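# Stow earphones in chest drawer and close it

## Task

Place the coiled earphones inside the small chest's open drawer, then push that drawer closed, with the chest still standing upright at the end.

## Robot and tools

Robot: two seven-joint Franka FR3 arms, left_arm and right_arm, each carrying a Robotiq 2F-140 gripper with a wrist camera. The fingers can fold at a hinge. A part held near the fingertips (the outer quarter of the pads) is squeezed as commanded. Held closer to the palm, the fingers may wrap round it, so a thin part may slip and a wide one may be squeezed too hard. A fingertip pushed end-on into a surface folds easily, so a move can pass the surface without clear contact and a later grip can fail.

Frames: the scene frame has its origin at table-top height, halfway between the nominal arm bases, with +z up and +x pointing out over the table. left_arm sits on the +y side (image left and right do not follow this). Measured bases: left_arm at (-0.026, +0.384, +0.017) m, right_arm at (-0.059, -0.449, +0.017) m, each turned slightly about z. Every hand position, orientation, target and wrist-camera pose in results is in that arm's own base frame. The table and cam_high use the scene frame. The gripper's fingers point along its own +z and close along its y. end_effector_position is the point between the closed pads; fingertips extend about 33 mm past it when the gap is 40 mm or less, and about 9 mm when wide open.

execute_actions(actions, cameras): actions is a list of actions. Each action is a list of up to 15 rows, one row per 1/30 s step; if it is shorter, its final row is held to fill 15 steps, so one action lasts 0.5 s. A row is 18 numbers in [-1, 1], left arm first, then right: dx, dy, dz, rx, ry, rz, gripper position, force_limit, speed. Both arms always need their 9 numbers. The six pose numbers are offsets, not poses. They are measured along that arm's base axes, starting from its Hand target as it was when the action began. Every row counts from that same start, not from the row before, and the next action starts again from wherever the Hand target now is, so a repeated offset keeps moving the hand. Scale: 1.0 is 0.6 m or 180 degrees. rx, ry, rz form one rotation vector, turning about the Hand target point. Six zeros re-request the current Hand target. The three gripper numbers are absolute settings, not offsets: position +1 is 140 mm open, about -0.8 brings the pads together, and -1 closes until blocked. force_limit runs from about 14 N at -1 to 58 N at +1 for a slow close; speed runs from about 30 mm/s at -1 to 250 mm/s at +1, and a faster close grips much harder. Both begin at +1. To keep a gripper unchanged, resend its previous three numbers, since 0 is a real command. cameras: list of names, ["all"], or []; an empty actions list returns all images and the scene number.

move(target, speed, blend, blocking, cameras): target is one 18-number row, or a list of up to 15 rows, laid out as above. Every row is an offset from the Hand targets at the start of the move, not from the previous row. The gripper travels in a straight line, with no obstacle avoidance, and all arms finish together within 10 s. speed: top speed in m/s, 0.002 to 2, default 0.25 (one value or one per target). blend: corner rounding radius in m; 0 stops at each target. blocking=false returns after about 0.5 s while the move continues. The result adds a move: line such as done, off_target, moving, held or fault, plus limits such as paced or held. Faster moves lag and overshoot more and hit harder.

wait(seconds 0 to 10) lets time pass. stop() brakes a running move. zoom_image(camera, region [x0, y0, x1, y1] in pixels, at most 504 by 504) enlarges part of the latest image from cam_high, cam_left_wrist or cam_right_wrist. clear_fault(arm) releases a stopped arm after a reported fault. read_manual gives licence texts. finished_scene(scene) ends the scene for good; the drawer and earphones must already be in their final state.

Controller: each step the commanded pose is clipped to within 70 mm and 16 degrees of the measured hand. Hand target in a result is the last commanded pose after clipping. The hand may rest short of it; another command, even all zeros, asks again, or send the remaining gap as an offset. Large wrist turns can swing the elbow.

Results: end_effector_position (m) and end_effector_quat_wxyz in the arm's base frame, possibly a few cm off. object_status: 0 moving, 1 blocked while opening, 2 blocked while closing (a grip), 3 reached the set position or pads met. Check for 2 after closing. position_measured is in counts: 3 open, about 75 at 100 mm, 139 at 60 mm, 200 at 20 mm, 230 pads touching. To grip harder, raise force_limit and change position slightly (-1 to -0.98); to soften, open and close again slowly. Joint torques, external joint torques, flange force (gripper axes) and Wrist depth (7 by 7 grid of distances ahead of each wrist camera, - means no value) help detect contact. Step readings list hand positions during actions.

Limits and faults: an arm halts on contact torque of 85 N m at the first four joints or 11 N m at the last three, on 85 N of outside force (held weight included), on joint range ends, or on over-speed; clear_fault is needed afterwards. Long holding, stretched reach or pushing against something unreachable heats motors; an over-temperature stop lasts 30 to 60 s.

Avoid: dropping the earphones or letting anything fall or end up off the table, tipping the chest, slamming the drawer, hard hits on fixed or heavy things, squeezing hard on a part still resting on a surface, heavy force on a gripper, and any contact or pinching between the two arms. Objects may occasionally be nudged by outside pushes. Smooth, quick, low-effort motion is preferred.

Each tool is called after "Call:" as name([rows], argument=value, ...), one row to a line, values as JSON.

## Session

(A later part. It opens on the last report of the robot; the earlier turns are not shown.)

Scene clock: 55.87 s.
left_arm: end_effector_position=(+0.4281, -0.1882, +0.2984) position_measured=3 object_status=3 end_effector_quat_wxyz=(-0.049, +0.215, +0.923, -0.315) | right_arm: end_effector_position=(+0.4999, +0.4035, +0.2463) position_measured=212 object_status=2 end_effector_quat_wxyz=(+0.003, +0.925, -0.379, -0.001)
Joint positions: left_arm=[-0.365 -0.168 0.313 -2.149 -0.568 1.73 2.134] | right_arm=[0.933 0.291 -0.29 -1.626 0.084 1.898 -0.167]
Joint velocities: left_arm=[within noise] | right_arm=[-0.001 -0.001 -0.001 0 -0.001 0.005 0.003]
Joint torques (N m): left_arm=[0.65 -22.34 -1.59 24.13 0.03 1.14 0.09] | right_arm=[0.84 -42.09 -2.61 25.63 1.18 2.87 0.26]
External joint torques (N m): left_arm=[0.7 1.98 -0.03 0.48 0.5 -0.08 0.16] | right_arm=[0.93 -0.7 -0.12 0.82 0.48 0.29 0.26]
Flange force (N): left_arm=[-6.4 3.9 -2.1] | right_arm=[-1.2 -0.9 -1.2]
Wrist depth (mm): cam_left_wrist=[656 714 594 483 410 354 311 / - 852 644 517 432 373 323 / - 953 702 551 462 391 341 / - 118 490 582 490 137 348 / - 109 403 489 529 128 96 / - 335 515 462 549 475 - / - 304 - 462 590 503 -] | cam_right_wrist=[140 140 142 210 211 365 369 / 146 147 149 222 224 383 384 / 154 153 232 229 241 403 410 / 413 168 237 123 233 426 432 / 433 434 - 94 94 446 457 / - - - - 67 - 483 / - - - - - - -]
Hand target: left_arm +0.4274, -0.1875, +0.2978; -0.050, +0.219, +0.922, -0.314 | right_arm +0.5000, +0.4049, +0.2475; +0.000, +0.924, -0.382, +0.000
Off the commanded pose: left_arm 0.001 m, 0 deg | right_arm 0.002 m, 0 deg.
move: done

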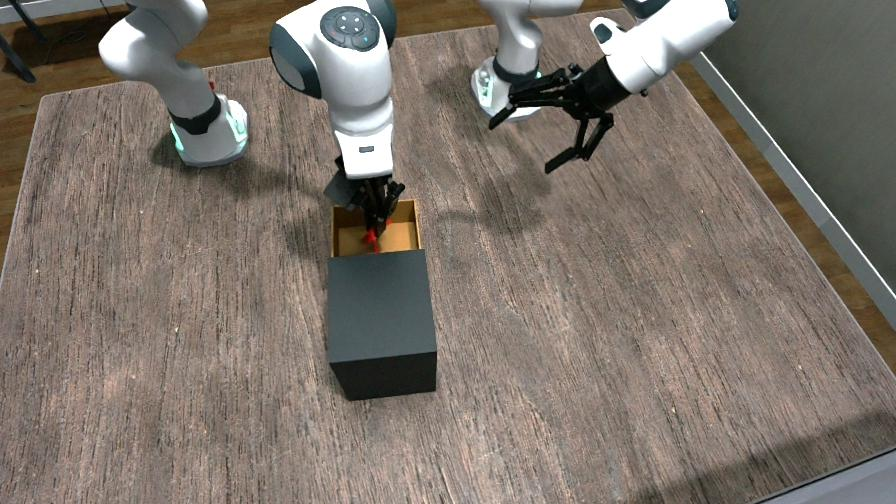

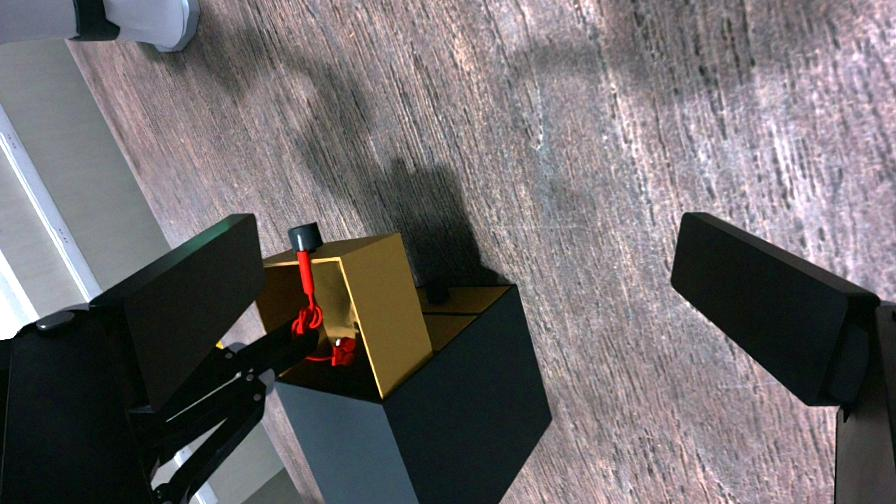

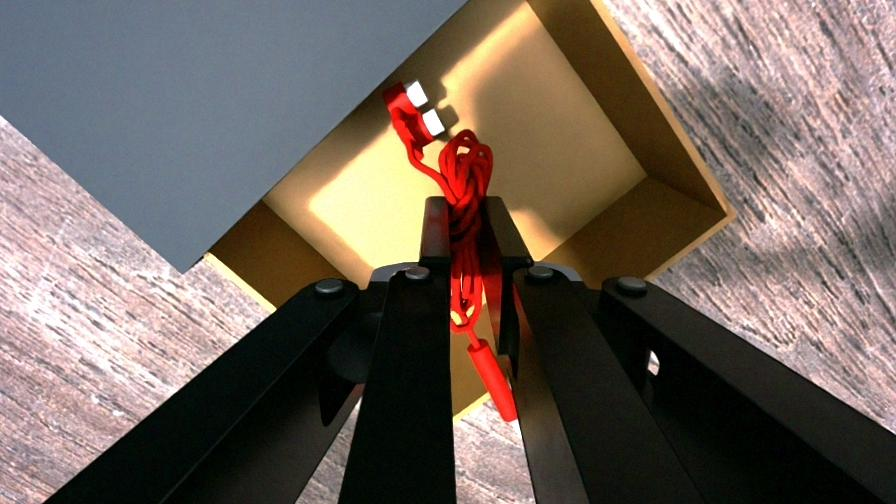

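Call:
move(target=[0,0,0,0,0,0,1,1,1, 0.0033,0.0,0.125,0,0,-0.25,-1,-1,-1], speed=0.2, cameras=["all"])

Call:
zoom_image(camera="cam_left_wrist", region=[230, 190, 450, 420])

Scene clock: 62.03 s.
left_arm: end_effector_position=(+0.4281, -0.1882, +0.2984) position_measured=3 object_status=3 end_effector_quat_wxyz=(-0.049, +0.215, +0.923, -0.315) | right_arm: end_effector_position=(+0.5027, +0.4045, +0.3226) position_measured=212 object_status=2 end_effector_quat_wxyz=(+0.000, +0.710, -0.704, +0.000)
Joint positions: left_arm=[-0.365 -0.168 0.313 -2.149 -0.568 1.73 2.134] | right_arm=[1.066 0.301 -0.469 -1.439 0.136 1.71 0.588]
Joint velocities: left_arm=[within noise] | right_arm=[-0.002 0 0 -0.001 0 0 0.006]
Joint torques (N m): left_arm=[0.69 -22.38 -1.6 24.13 0.04 1.14 0.18] | right_arm=[0.93 -39.48 -4.41 26.1 1.22 2.24 0.25]
External joint torques (N m): left_arm=[0.72 1.95 -0.06 0.52 0.5 -0.08 0.24] | right_arm=[0.98 0.04 -0.49 1.87 0.49 -0.26 0.25]
Flange force (N): left_arm=[-6.4 4.0 -2.1] | right_arm=[-6.9 -6.9 -5.9]
Wrist depth (mm): cam_left_wrist=[656 716 590 480 408 353 312 / 2528 846 647 513 431 374 325 / 2383 953 696 554 461 391 341 / - 118 499 576 485 137 348 / - 109 488 488 523 127 96 / - 327 469 440 546 477 - / - 2816 - 449 589 501 -] | cam_right_wrist=[211 210 212 287 294 434 434 / 221 220 224 289 300 457 457 / 232 233 236 309 320 482 483 / 244 246 246 123 328 509 510 / 528 258 - 88 94 526 541 / 555 - - - 67 - 568 / - - - - - - -]
Hand target: left_arm +0.4274, -0.1875, +0.2978; -0.050, +0.219, +0.922, -0.314 | right_arm +0.5020, +0.4049, +0.3225; +0.000, +0.708, -0.707, -0.001
Off the commanded pose: left_arm 0.001 m, 0 deg | right_arm 0.001 m, 0 deg.
move: done

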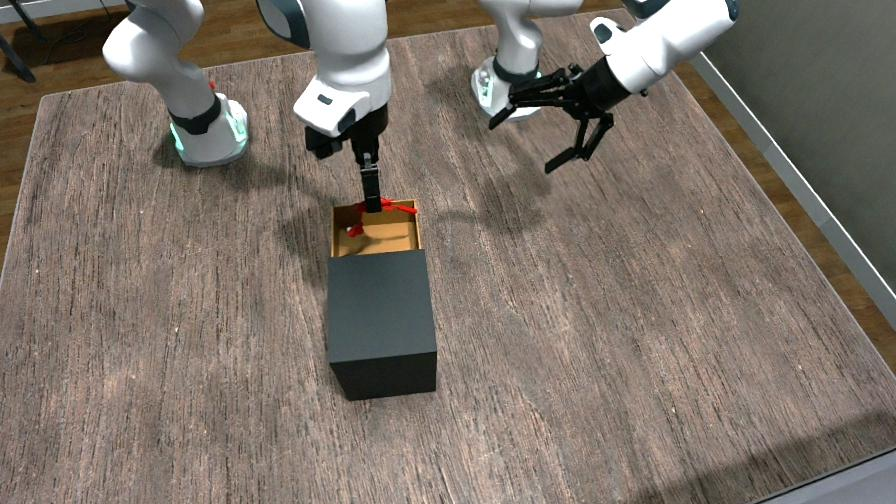

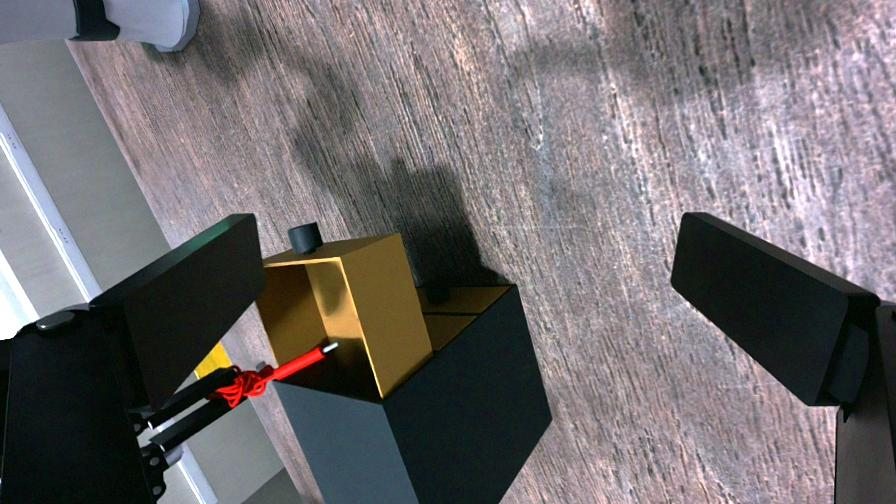

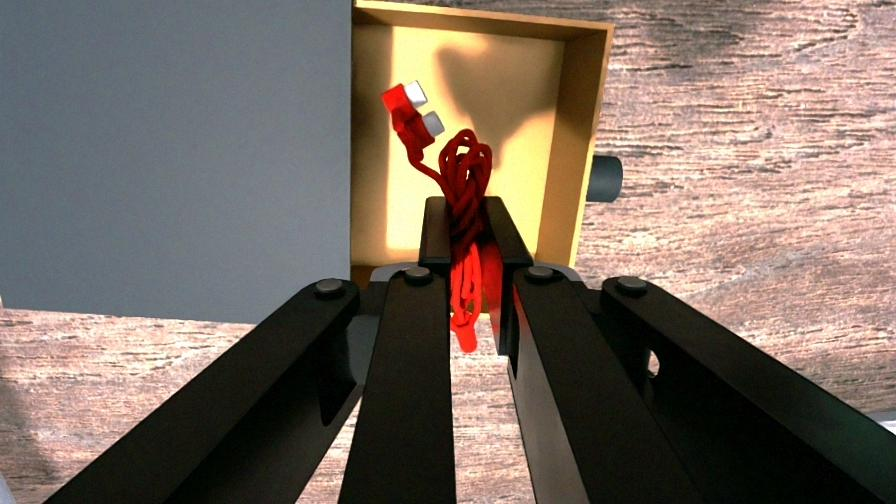

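Scaled by 2.191 from the camera's 896x504 image, which has a finer 1280x720 frame.

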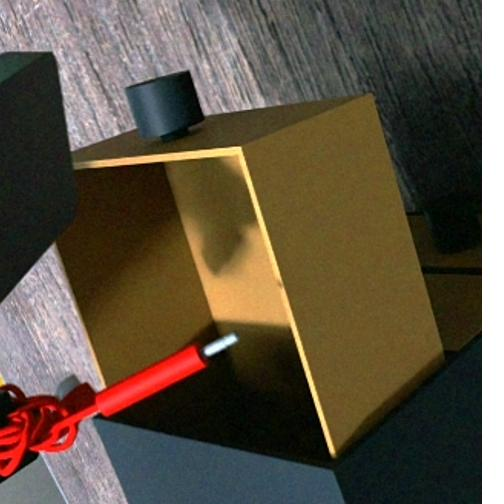

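Call:
move([
  [0,0,0,0,0,0,1,1,1, 0.0078,-0.0192,0,0,0,0.1833,-1,-1,-1],
  [0,0,0,0,0,0,1,1,1, 0.0078,-0.0192,-0.1,0,0,0.1833,-1,-1,-1],
], speed=[0.15, 0.1], cameras=["all"])

Call:
zoom_image(camera="cam_left_wrist", region=[230, 190, 450, 420])

Call:
zoom_image(camera="cam_right_wrist", region=[240, 0, 744, 504])

Scene clock: 68.90 s.
left_arm: end_effector_position=(+0.4281, -0.1882, +0.2984) position_measured=3 object_status=3 end_effector_quat_wxyz=(-0.049, +0.215, +0.923, -0.315) | right_arm: end_effector_position=(+0.5067, +0.3920, +0.2617) position_measured=212 object_status=2 end_effector_quat_wxyz=(+0.003, +0.877, -0.480, -0.001)
Joint positions: left_arm=[-0.365 -0.168 0.313 -2.149 -0.568 1.73 2.134] | right_arm=[0.957 0.282 -0.343 -1.604 0.097 1.864 0.028]
Joint velocities: left_arm=[within noise] | right_arm=[0 0 0 0.002 0 0.003 -0.003]
Joint torques (N m): left_arm=[0.64 -22.38 -1.63 24.17 0.04 1.13 0.13] | right_arm=[0.38 -41.1 -2.53 25.53 0.89 2.94 -0.2]
External joint torques (N m): left_arm=[0.64 1.82 -0.13 0.61 0.5 -0.09 0.19] | right_arm=[0.37 -0.8 0.22 0.94 0.18 0.4 -0.2]
Flange force (N): left_arm=[-6.4 3.6 -2.2] | right_arm=[-0.3 -1.1 -1.2]
Wrist depth (mm): cam_left_wrist=[652 712 593 483 411 354 312 / 2383 837 644 519 432 373 326 / - 949 698 552 460 391 339 / 2453 118 509 576 490 137 347 / - 109 481 490 525 128 96 / - 341 421 472 543 477 - / - 319 2985 453 590 502 -] | cam_right_wrist=[- 154 155 224 373 380 382 / 162 162 163 235 243 398 402 / 167 169 175 172 254 418 425 / 430 181 257 123 225 445 448 / 454 188 - 88 94 463 474 / - - - - 67 - 500 / - - - - - - -]
Hand target: left_arm +0.4274, -0.1875, +0.2978; -0.050, +0.219, +0.922, -0.314 | right_arm +0.5067, +0.3934, +0.2625; +0.000, +0.879, -0.477, +0.000
Off the commanded pose: left_arm 0.001 m, 0 deg | right_arm 0.002 m, 0 deg.
move: done

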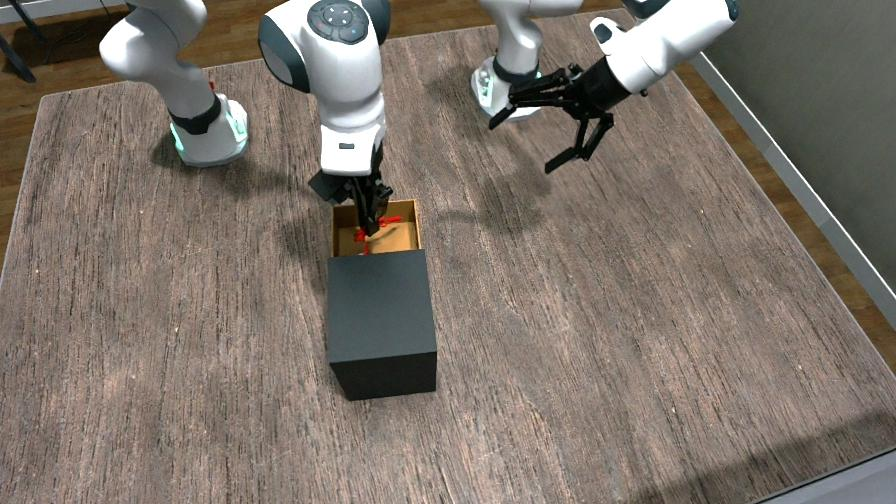

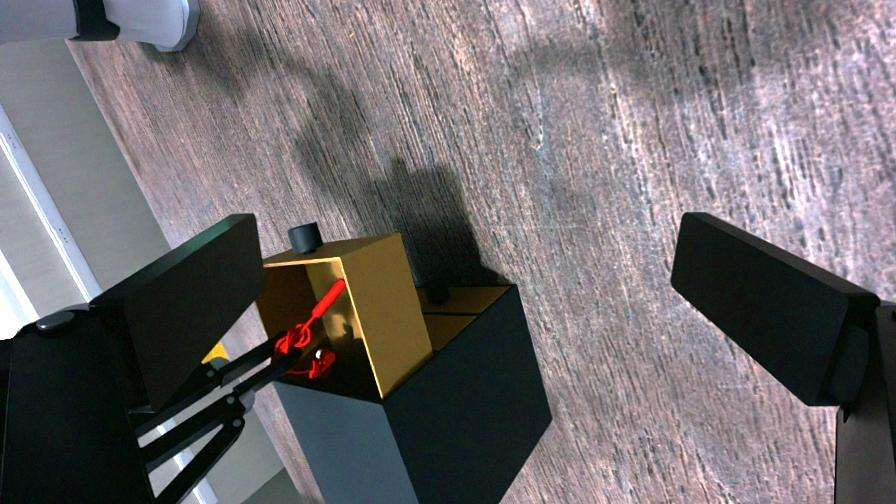

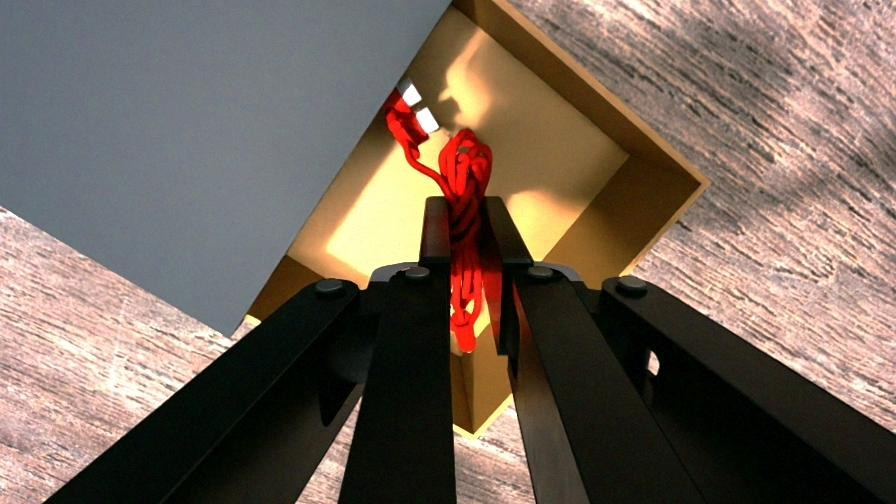

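Scaled by 2.191 from the camera's 896x504 image, which has a finer 1280x720 frame.

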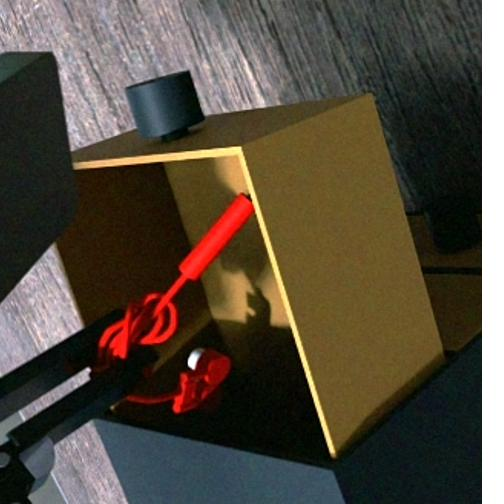

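Scaled by 1.000.

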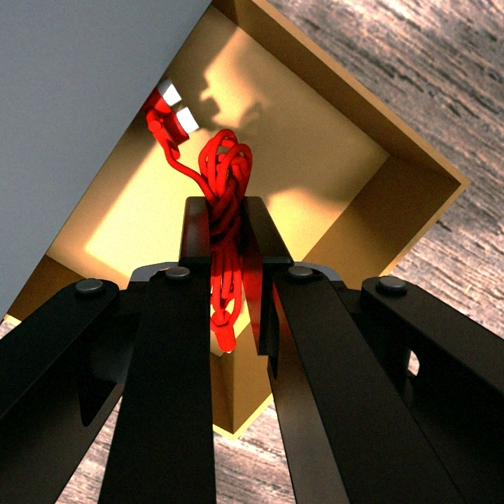

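Call:
move([
  [0,0,0,0,0,0,1,1,1, -0.01,0.003,-0.1075,0,0,0,-1,-1,-1],
  [0,0,0,0,0,0,1,1,1, -0.01,0.003,-0.1075,0,0,0,-0.34,-1,-1],
], speed=0.1, cameras=["all"])

Call:
zoom_image(camera="cam_left_wrist", region=[230, 190, 450, 420])

Call:
zoom_image(camera="cam_right_wrist", region=[240, 0, 744, 504])

Scene clock: 90.07 s.
left_arm: end_effector_position=(+0.4281, -0.1882, +0.2984) position_measured=3 object_status=3 end_effector_quat_wxyz=(-0.049, +0.215, +0.923, -0.315) | right_arm: end_effector_position=(+0.5007, +0.3939, +0.1973) position_measured=172 object_status=0 end_effector_quat_wxyz=(+0.002, +0.878, -0.479, +0.000)
Joint positions: left_arm=[-0.365 -0.168 0.313 -2.149 -0.568 1.73 2.134] | right_arm=[0.961 0.305 -0.329 -1.737 0.106 2.021 0.027]
Joint torques (N m): left_arm=[0.65 -22.35 -1.63 24.15 0.04 1.16 0.13] | right_arm=[0.28 -41.3 -2.73 25.41 1.16 2.86 -0.21]
External joint torques (N m): left_arm=[0.76 1.88 -0.02 0.59 0.51 -0.05 0.19] | right_arm=[0.27 -0.53 0.19 1.15 0.5 0.31 -0.21]
Flange force (N): left_arm=[-6.4 3.8 -2.2] | right_arm=[-0.3 -3.5 -1.2]
Wrist depth (mm): cam_left_wrist=[645 729 594 480 412 351 311 / 1032 849 642 519 432 373 325 / - 957 698 554 461 391 340 / 2478 118 513 582 490 136 347 / - 109 448 466 527 128 96 / - 325 410 440 548 477 - / - 318 - 417 597 505 -] | cam_right_wrist=[96 96 97 167 137 319 323 / 100 100 167 176 179 330 339 / - 105 183 178 190 181 353 / 112 114 190 195 136 156 377 / 119 115 94 212 - 94 397 / - 77 - 221 - - - / - - - 190 - - -]
Hand target: left_arm +0.4274, -0.1875, +0.2978; -0.050, +0.219, +0.922, -0.314 | right_arm +0.5007, +0.3952, +0.1980; +0.000, +0.879, -0.477, +0.000
Off the commanded pose: left_arm 0.001 m, 0 deg | right_arm 0.001 m, 0 deg.
move: done

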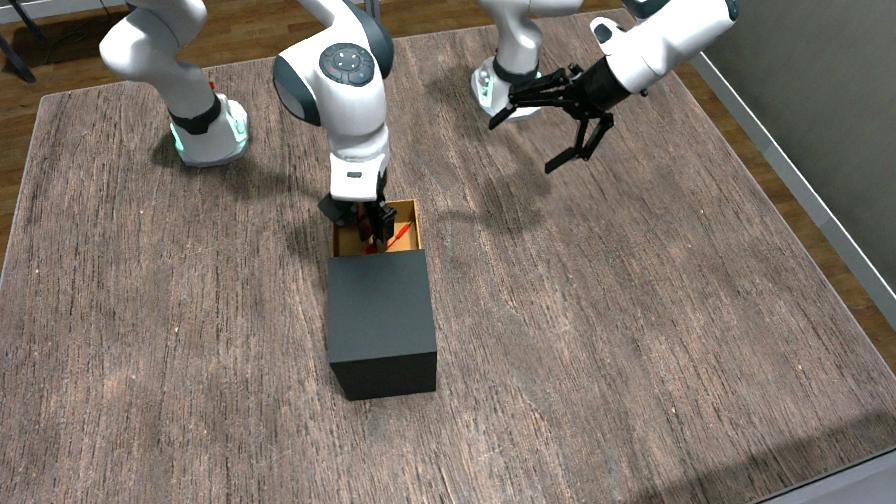

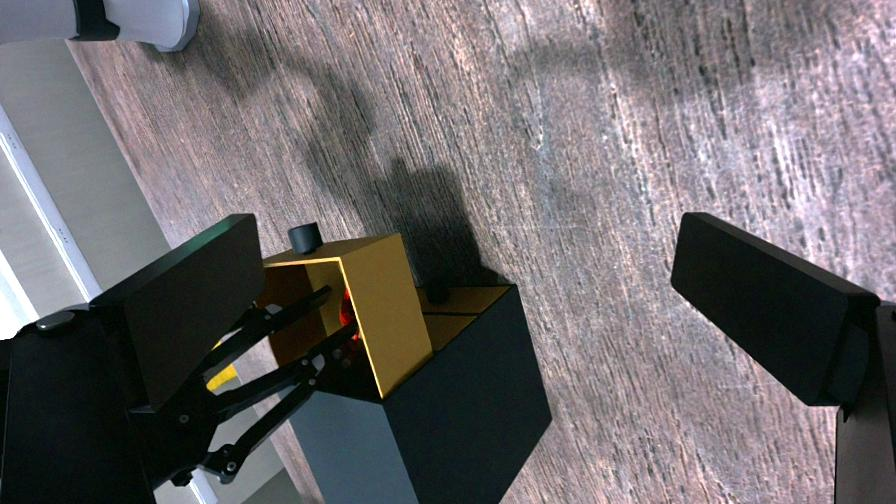

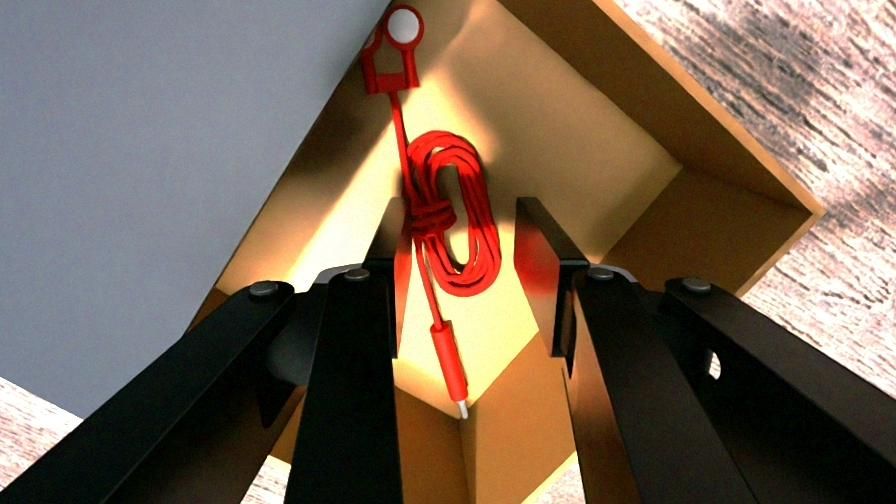

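Scaled by 2.191 from the camera's 896x504 image, which has a finer 1280x720 frame.

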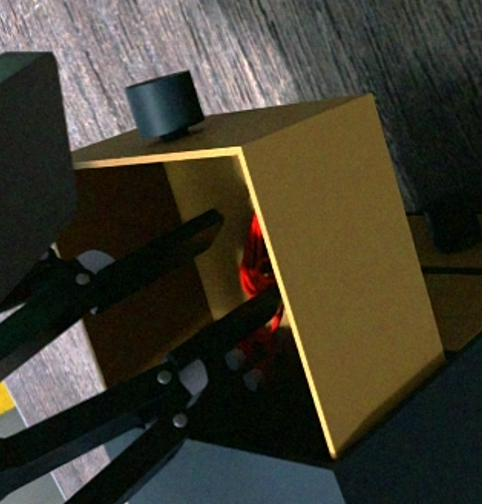

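Scaled by 1.000.

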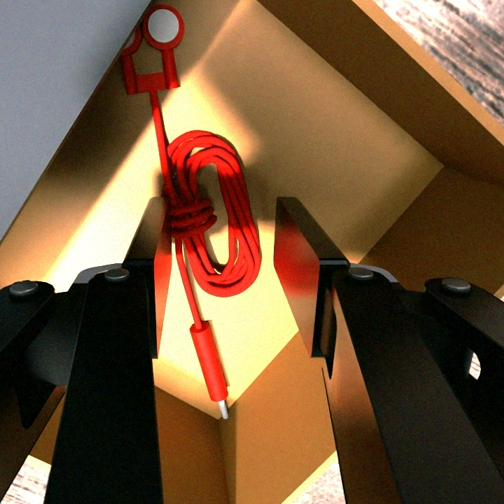

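Call:
move([
  [0,0,0,0,0,0,1,1,1, 0,0,0.17,0,0,0,-0.34,-1,-1],
  [0,0,0,0,0,0,1,1,1, -0.2178,0.0263,0.17,0,0,0.293,-1,-1,0],
  [0,0,0,0,0,0,1,1,1, -0.2178,0.0263,-0.0067,0,0,0.293,-1,-1,0],
], speed=[0.2, 0.3, 0.2], blend=[0.02, 0, 0], cameras=["all"])

Call:
zoom_image(camera="cam_left_wrist", region=[230, 190, 450, 420])

Scene clock: 96.90 s.
left_arm: end_effector_position=(+0.4281, -0.1882, +0.2984) position_measured=3 object_status=3 end_effector_quat_wxyz=(-0.049, +0.215, +0.923, -0.315) | right_arm: end_effector_position=(+0.3686, +0.4105, +0.1931) position_measured=233 object_status=3 end_effector_quat_wxyz=(+0.003, +0.999, -0.038, -0.001)
Joint positions: left_arm=[-0.365 -0.168 0.313 -2.149 -0.568 1.73 2.134] | right_arm=[1.031 0.044 -0.193 -2.085 0.007 2.123 -0.66]
Joint velocities: left_arm=[within noise] | right_arm=[0.001 0.001 0 0.001 -0.001 0.004 -0.001]
Joint torques (N m): left_arm=[0.67 -22.37 -1.61 24.18 0.03 1.13 0.16] | right_arm=[-0.23 -33.27 -0.55 25.18 1.22 2.81 -0.23]
External joint torques (N m): left_arm=[0.6 1.92 -0.18 0.55 0.48 -0.1 0.22] | right_arm=[-0.19 -0.53 -0.29 1.34 0.56 0.22 -0.23]
Flange force (N): left_arm=[-6.5 3.7 -2.0] | right_arm=[2.9 -2.4 -1.7]
Wrist depth (mm): cam_left_wrist=[675 720 594 484 410 354 313 / 2273 849 647 517 435 370 325 / - 885 663 551 459 393 340 / 264 121 501 580 492 137 346 / - 109 495 481 526 128 96 / - 102 498 440 547 476 - / - 2723 1400 436 591 500 -] | cam_right_wrist=[307 307 166 130 167 167 317 / 320 322 326 130 330 333 335 / 338 339 343 345 349 351 355 / 355 359 361 124 365 372 374 / 378 375 - 88 88 393 401 / 396 - - - 70 - 423 / - - - - - - -]
Hand target: left_arm +0.4274, -0.1875, +0.2978; -0.050, +0.219, +0.922, -0.314 | right_arm +0.3700, +0.4110, +0.1939; +0.001, +0.999, -0.037, +0.000
Off the commanded pose: left_arm 0.001 m, 0 deg | right_arm 0.002 m, 0 deg.
move: done

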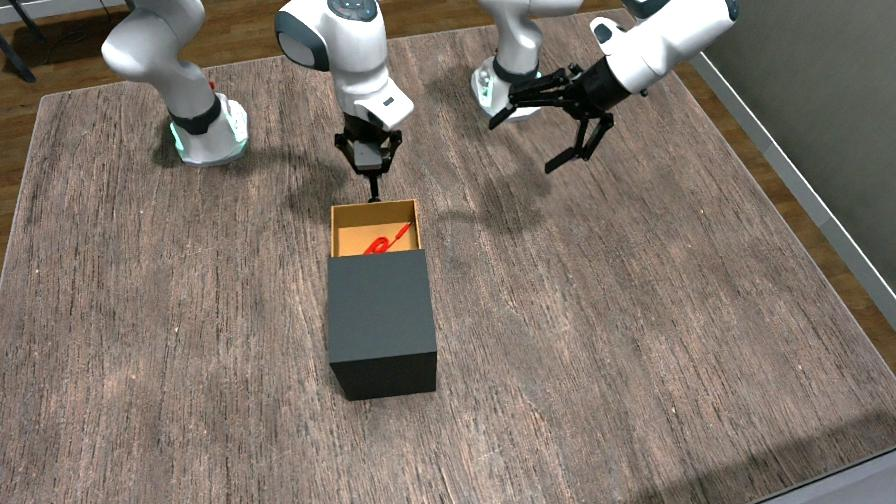

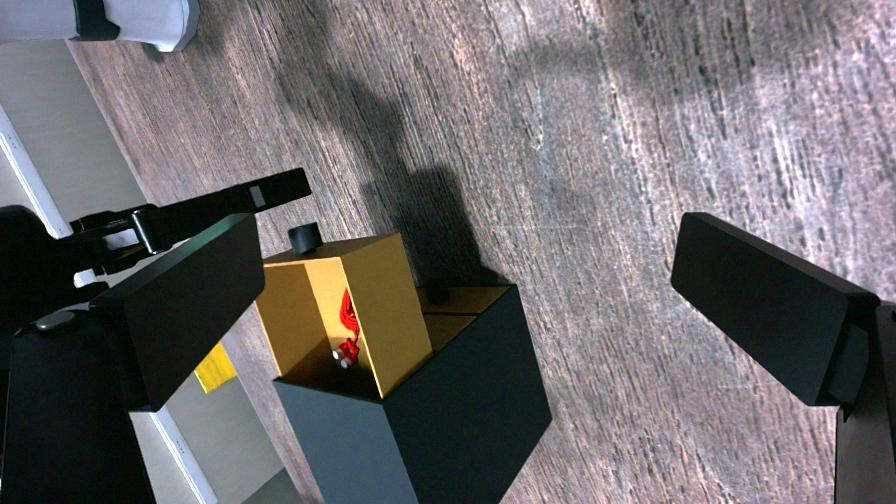

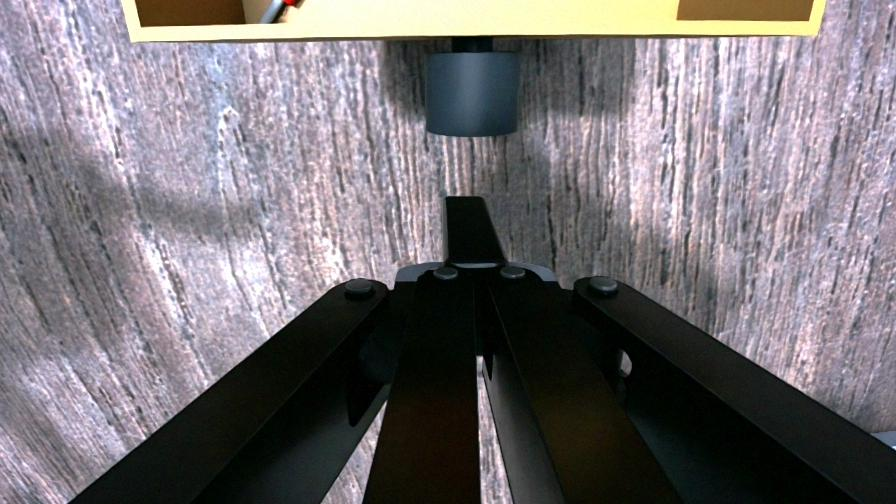

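Scaled by 2.191 from the camera's 896x504 image, which has a finer 1280x720 frame.

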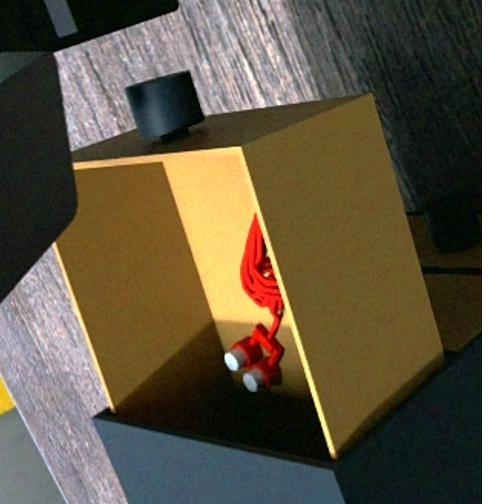

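Call:
move(target=[0,0,0,0,0,0,1,1,1, 0.241,-0.0182,0,0,0,0,-1,-1,0], speed=0.07, cameras=["all"])

Call:
zoom_image(camera="cam_left_wrist", region=[230, 190, 450, 420])

Scene clock: 100.50 s.
left_arm: end_effector_position=(+0.4281, -0.1882, +0.2984) position_measured=3 object_status=3 end_effector_quat_wxyz=(-0.049, +0.215, +0.923, -0.315) | right_arm: end_effector_position=(+0.5152, +0.3999, +0.1945) position_measured=233 object_status=3 end_effector_quat_wxyz=(+0.001, +0.999, -0.040, +0.001)
Joint positions: left_arm=[-0.365 -0.168 0.313 -2.149 -0.568 1.73 2.134] | right_arm=[0.857 0.342 -0.224 -1.682 0.08 2.017 -0.88]
Joint velocities: left_arm=[within noise] | right_arm=[-0.001 0.001 0.001 -0.001 0 -0.001 -0.006]
Joint torques (N m): left_arm=[0.64 -22.38 -1.65 24.12 0.04 1.16 0.15] | right_arm=[-0.2 -42.74 -1.9 26.22 1.17 2.33 -0.29]
External joint torques (N m): left_arm=[0.69 1.98 -0.09 0.47 0.5 -0.07 0.21] | right_arm=[-0.17 0.48 0.27 1.62 0.44 -0.32 -0.29]
Flange force (N): left_arm=[-6.4 3.9 -1.9] | right_arm=[7.9 -6.4 -2.6]
Wrist depth (mm): cam_left_wrist=[645 729 597 484 408 354 311 / 1096 863 637 517 434 373 325 / 2608 968 704 557 461 389 339 / 2664 118 777 599 488 137 348 / - 109 799 496 521 128 96 / - 323 352 445 546 477 - / - 302 - 435 603 502 -] | cam_right_wrist=[- 93 94 93 94 96 96 / 97 97 98 99 101 100 102 / 339 342 343 130 349 351 354 / 357 360 363 123 367 372 374 / 379 378 - 88 88 391 399 / 397 - - - 70 - 420 / - - - - - - -]
Hand target: left_arm +0.4274, -0.1875, +0.2978; -0.050, +0.219, +0.922, -0.314 | right_arm +0.5146, +0.4001, +0.1939; +0.001, +0.999, -0.037, +0.000
Off the commanded pose: left_arm 0.001 m, 0 deg | right_arm 0.001 m, 0 deg.
move: done

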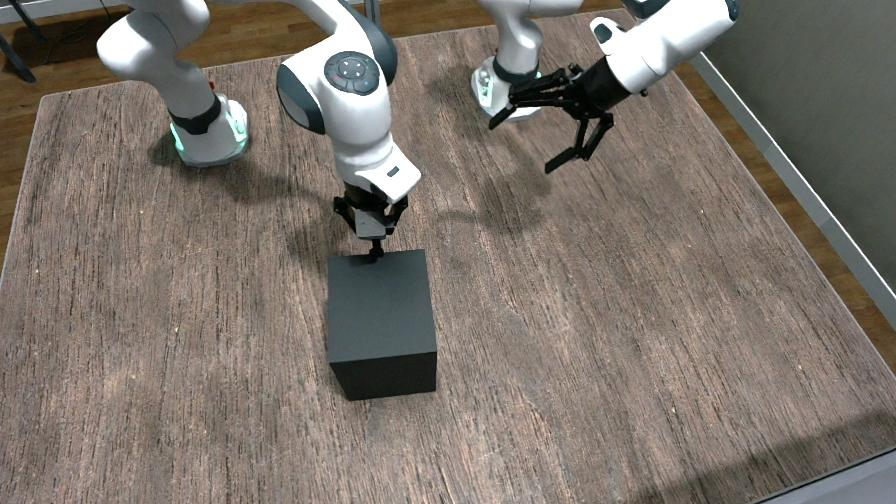

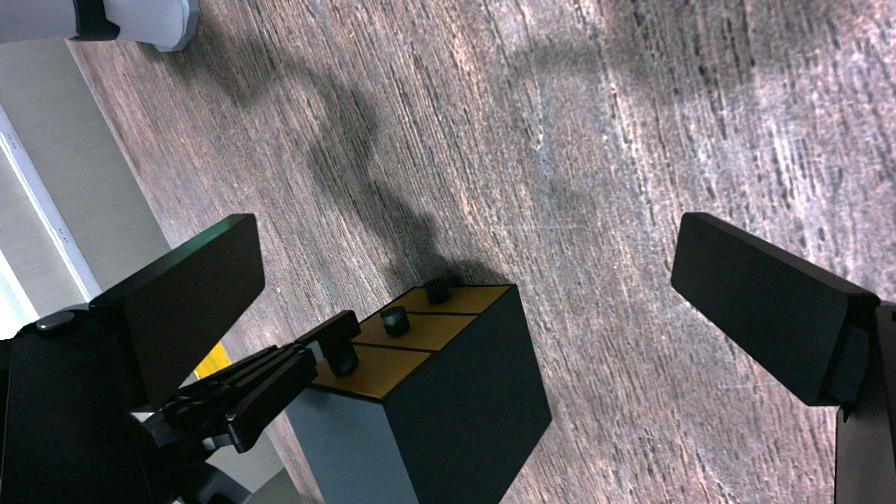

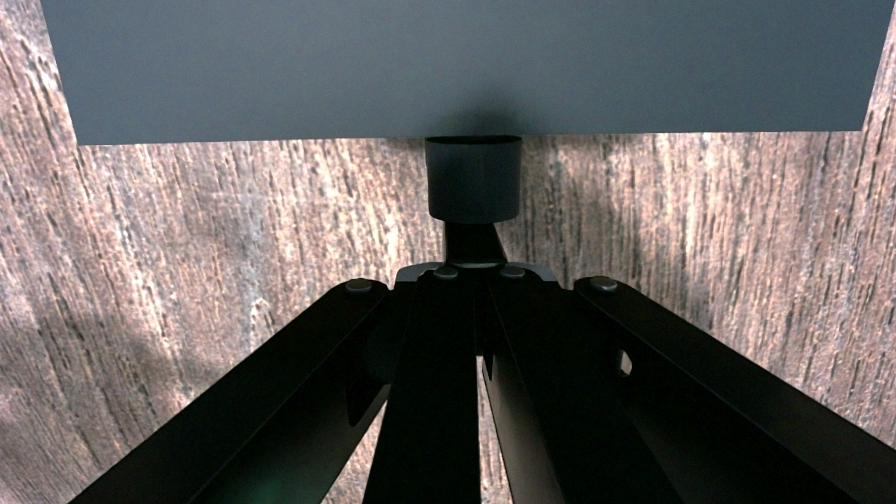

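Scaled by 2.191 from the camera's 896x504 image, which has a finer 1280x720 frame.

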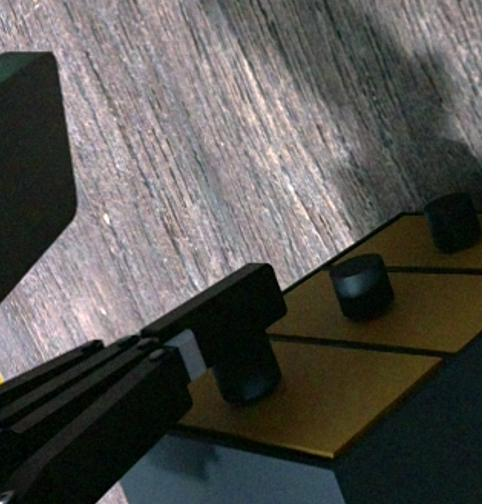

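Call:
execute_actions([
  [[0,0,0,0,0,0,1,1,1,0.005,-0.0004,0,0,0,0,-1,-1,0]],
  [[0,0,0,0,0,0,1,1,1,0.005,-0.0004,0,0,0,0,-1,-1,0]],
  [[0,0,0,0,0,0,1,1,1,0.005,-0.0004,0,0,0,0,-1,-1,0]],
], cameras=["all"])

Call:
zoom_image(camera="cam_left_wrist", region=[230, 190, 450, 420])

Scene clock: 102.77 s.
left_arm: end_effector_position=(+0.4281, -0.1882, +0.2984) position_measured=3 object_status=3 end_effector_quat_wxyz=(-0.049, +0.215, +0.923, -0.315) | right_arm: end_effector_position=(+0.5196, +0.4013, +0.1945) position_measured=233 object_status=3 end_effector_quat_wxyz=(+0.001, +0.999, -0.037, -0.002)
Joint positions: left_arm=[-0.365 -0.168 0.313 -2.149 -0.568 1.73 2.134] | right_arm=[0.848 0.363 -0.221 -1.651 0.086 1.999 -0.893]
Joint torques (N m): left_arm=[0.63 -22.37 -1.6 24.14 0.03 1.16 0.15] | right_arm=[-1.92 -42.47 -3.69 26.66 0.67 3.31 -0.23]
External joint torques (N m): left_arm=[0.58 1.95 -0.15 0.54 0.49 -0.06 0.21] | right_arm=[-2.07 1.04 -1.61 2.2 -0.07 0.69 -0.23]
External joint torques at the end of the 1st action: left_arm=[0.65 1.95 -0.1 0.54 0.48 -0.08 0.22] | right_arm=[-0.4 0.17 0.12 1.72 0.43 -0.25 -0.22]
External joint torques at the end of the 2nd action: left_arm=[0.6 1.98 -0.14 0.51 0.49 -0.09 0.2] | right_arm=[-1.23 0.98 -0.78 2.25 0.17 0.42 -0.03]
Flange force (N): left_arm=[-6.6 3.8 -2.0] | right_arm=[12.5 -6.6 -1.2]
Flange force at the end of the 1st action (N): left_arm=[-6.5 3.8 -2.1] | right_arm=[7.7 -5.8 -2.9]
Flange force at the end of the 2nd action (N): left_arm=[-6.6 3.8 -2.0] | right_arm=[11.6 -7.9 -1.8]
Wrist depth (mm): cam_left_wrist=[656 722 589 481 407 353 311 / - 846 642 515 432 371 326 / - 935 696 553 462 393 340 / - 118 774 594 493 137 347 / - 109 792 525 523 128 96 / - 323 391 439 542 475 - / - 309 1318 451 589 502 -] | cam_right_wrist=[- 92 93 93 93 96 95 / 96 97 98 99 99 99 101 / 338 342 344 130 348 350 355 / 358 360 362 123 366 372 375 / 379 379 - 88 88 393 399 / 399 - - - 70 - 425 / - - - - - - -]
Hand target: left_arm +0.4274, -0.1875, +0.2978; -0.050, +0.219, +0.922, -0.314 | right_arm +0.5236, +0.3994, +0.1939; +0.001, +0.999, -0.037, +0.000
Off the commanded pose: left_arm 0.001 m, 0 deg | right_arm 0.005 m, 0 deg.
Step readings (end_effector_position of left_arm | right_arm; steps 1 to 15: 1st action; 16 to 30: 2nd action; 31 to 45: 3rd action):
0: (+0.4281, -0.1882, +0.2984) | (+0.5152, +0.3999, +0.1945)
1: (+0.4281, -0.1882, +0.2984) | (+0.5153, +0.4000, +0.1945)
2: (+0.4281, -0.1882, +0.2984) | (+0.5161, +0.4003, +0.1947)
4: (+0.4281, -0.1882, +0.2984) | (+0.5172, +0.4004, +0.1947)
8: (+0.4281, -0.1882, +0.2984) | (+0.5178, +0.4001, +0.1945)
15: (+0.4281, -0.1882, +0.2984) | (+0.5178, +0.4001, +0.1945)
16: (+0.4281, -0.1882, +0.2984) | (+0.5179, +0.4002, +0.1945)
17: (+0.4281, -0.1882, +0.2984) | (+0.5180, +0.4004, +0.1945)
19: (+0.4281, -0.1882, +0.2984) | (+0.5182, +0.4006, +0.1944)
23: (+0.4281, -0.1882, +0.2984) | (+0.5182, +0.4006, +0.1944)
30: (+0.4281, -0.1882, +0.2984) | (+0.5182, +0.4006, +0.1944)
31: (+0.4281, -0.1882, +0.2984) | (+0.5182, +0.4006, +0.1944)
32: (+0.4281, -0.1882, +0.2984) | (+0.5186, +0.4008, +0.1944)
34: (+0.4281, -0.1882, +0.2984) | (+0.5193, +0.4012, +0.1945)
38: (+0.4281, -0.1882, +0.2984) | (+0.5196, +0.4014, +0.1945)
45: (+0.4281, -0.1882, +0.2984) | (+0.5196, +0.4014, +0.1945)

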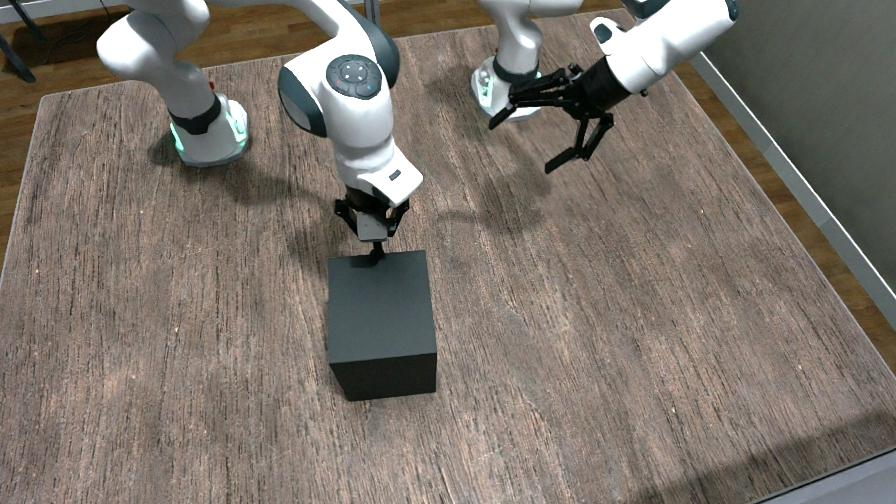

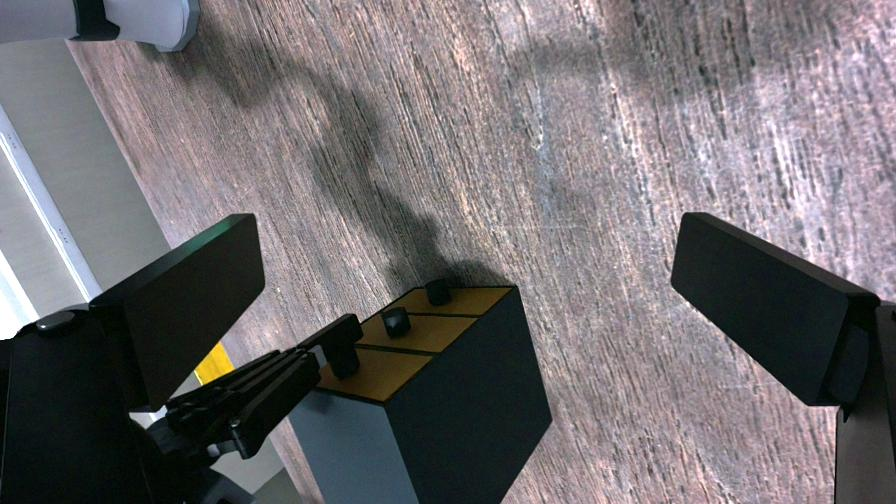

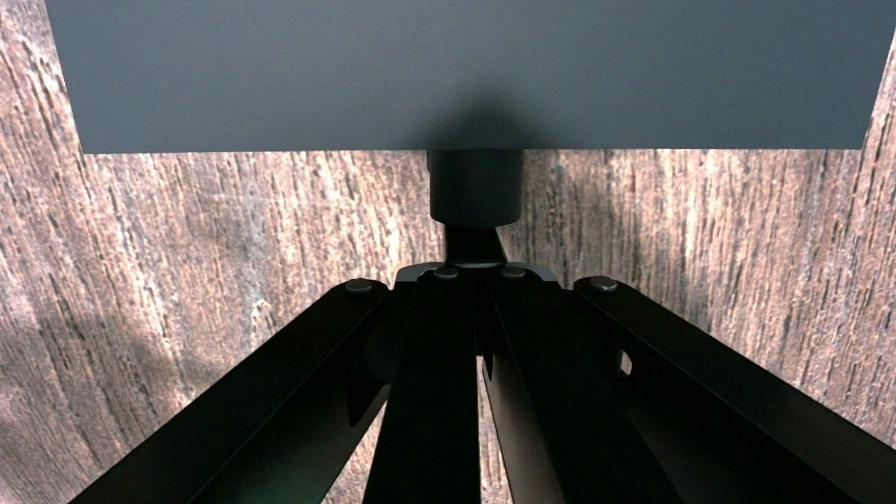

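Scaled by 2.191 from the camera's 896x504 image, which has a finer 1280x720 frame.

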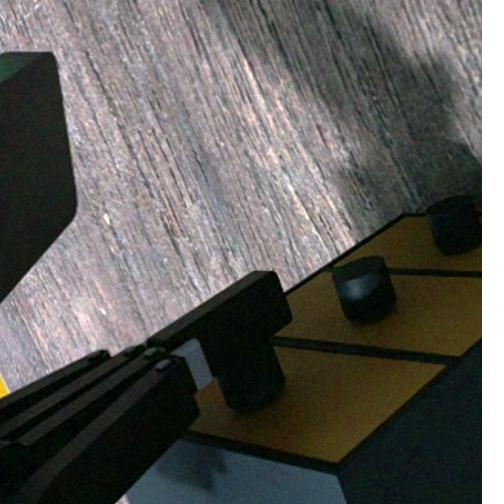

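Call:
move(target=[0,0,0,0,0,0,1,1,1, -0.16,0.01,0.0,0,0,0,-1,-1,0], speed=0.2, cameras=["all"])

Call:
zoom_image(camera="cam_left_wrist", region=[250, 240, 560, 504])

Scene clock: 104.90 s.
left_arm: end_effector_position=(+0.4281, -0.1882, +0.2984) position_measured=3 object_status=3 end_effector_quat_wxyz=(-0.049, +0.215, +0.923, -0.315) | right_arm: end_effector_position=(+0.4268, +0.4052, +0.1929) position_measured=233 object_status=3 end_effector_quat_wxyz=(+0.001, +0.999, -0.034, -0.002)
Joint positions: left_arm=[-0.365 -0.168 0.313 -2.149 -0.568 1.73 2.134] | right_arm=[0.954 0.152 -0.204 -1.947 0.037 2.091 -0.77]
Joint velocities: left_arm=[within noise] | right_arm=[0 0 0.001 0 0.001 0 0.005]
Joint torques (N m): left_arm=[0.65 -22.36 -1.59 24.14 0.04 1.13 0.19] | right_arm=[1 -37.63 -1.32 24.89 0.55 2.91 0.21]
External joint torques (N m): left_arm=[0.71 1.99 -0.02 0.48 0.51 -0.09 0.25] | right_arm=[1.03 -0.96 -0.44 0.8 -0.14 0.3 0.21]
Flange force (N): left_arm=[-6.4 4.1 -2.1] | right_arm=[-1.2 -0.4 -1.5]
Wrist depth (mm): cam_left_wrist=[652 722 593 486 411 354 311 / - 846 644 512 432 373 324 / - 949 708 558 461 394 340 / - 118 702 597 490 137 349 / - 109 891 522 521 128 96 / - 102 - 439 548 478 - / - - - 432 593 500 -] | cam_right_wrist=[304 307 308 311 313 315 317 / 320 322 326 328 329 333 333 / 337 340 342 344 350 350 353 / 358 361 362 123 365 371 375 / 379 378 - 88 88 393 398 / 399 - - - 70 - 423 / - - - - - - -]
Hand target: left_arm +0.4274, -0.1875, +0.2978; -0.050, +0.219, +0.922, -0.314 | right_arm +0.4276, +0.4054, +0.1939; +0.001, +0.999, -0.037, +0.000
Off the commanded pose: left_arm 0.001 m, 0 deg | right_arm 0.001 m, 0 deg.
move: done

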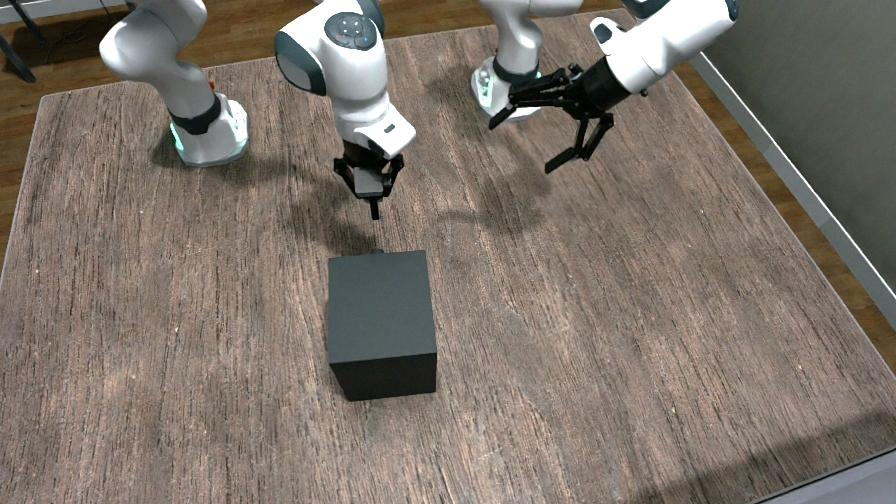

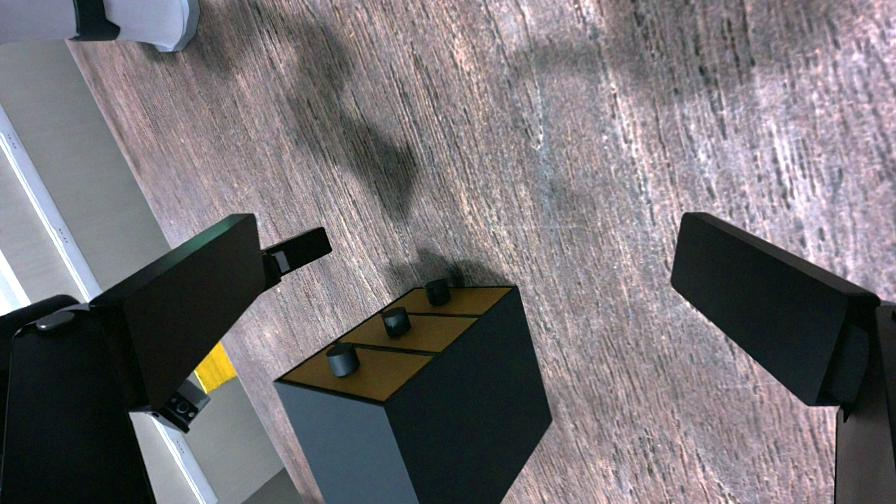

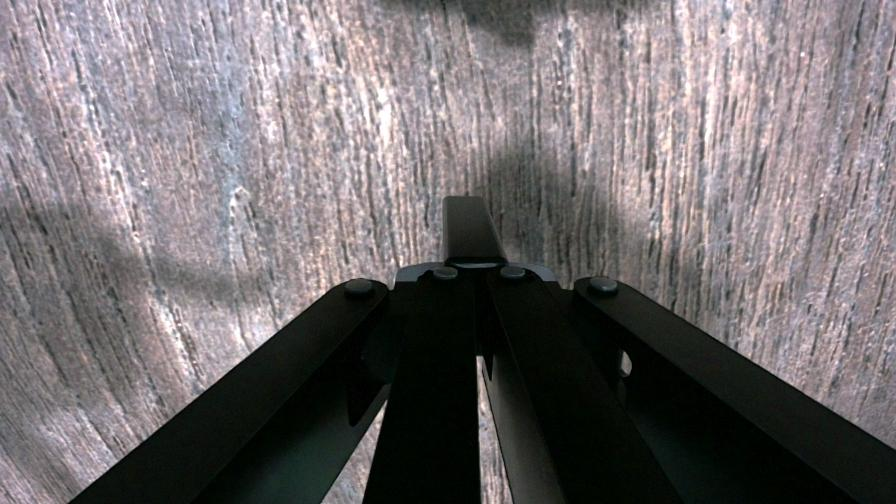

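Scaled by 1.626 from the camera's 896x504 image, which has a finer 1280x720 frame.

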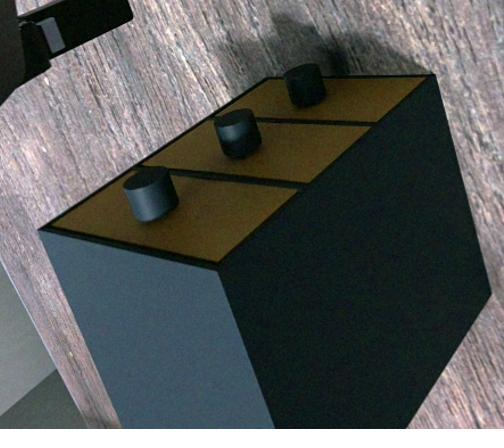

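Drawer is closed flush and the chest is upright.

Call:
finished_scene(scene=1)

The scene is finished: the task was done.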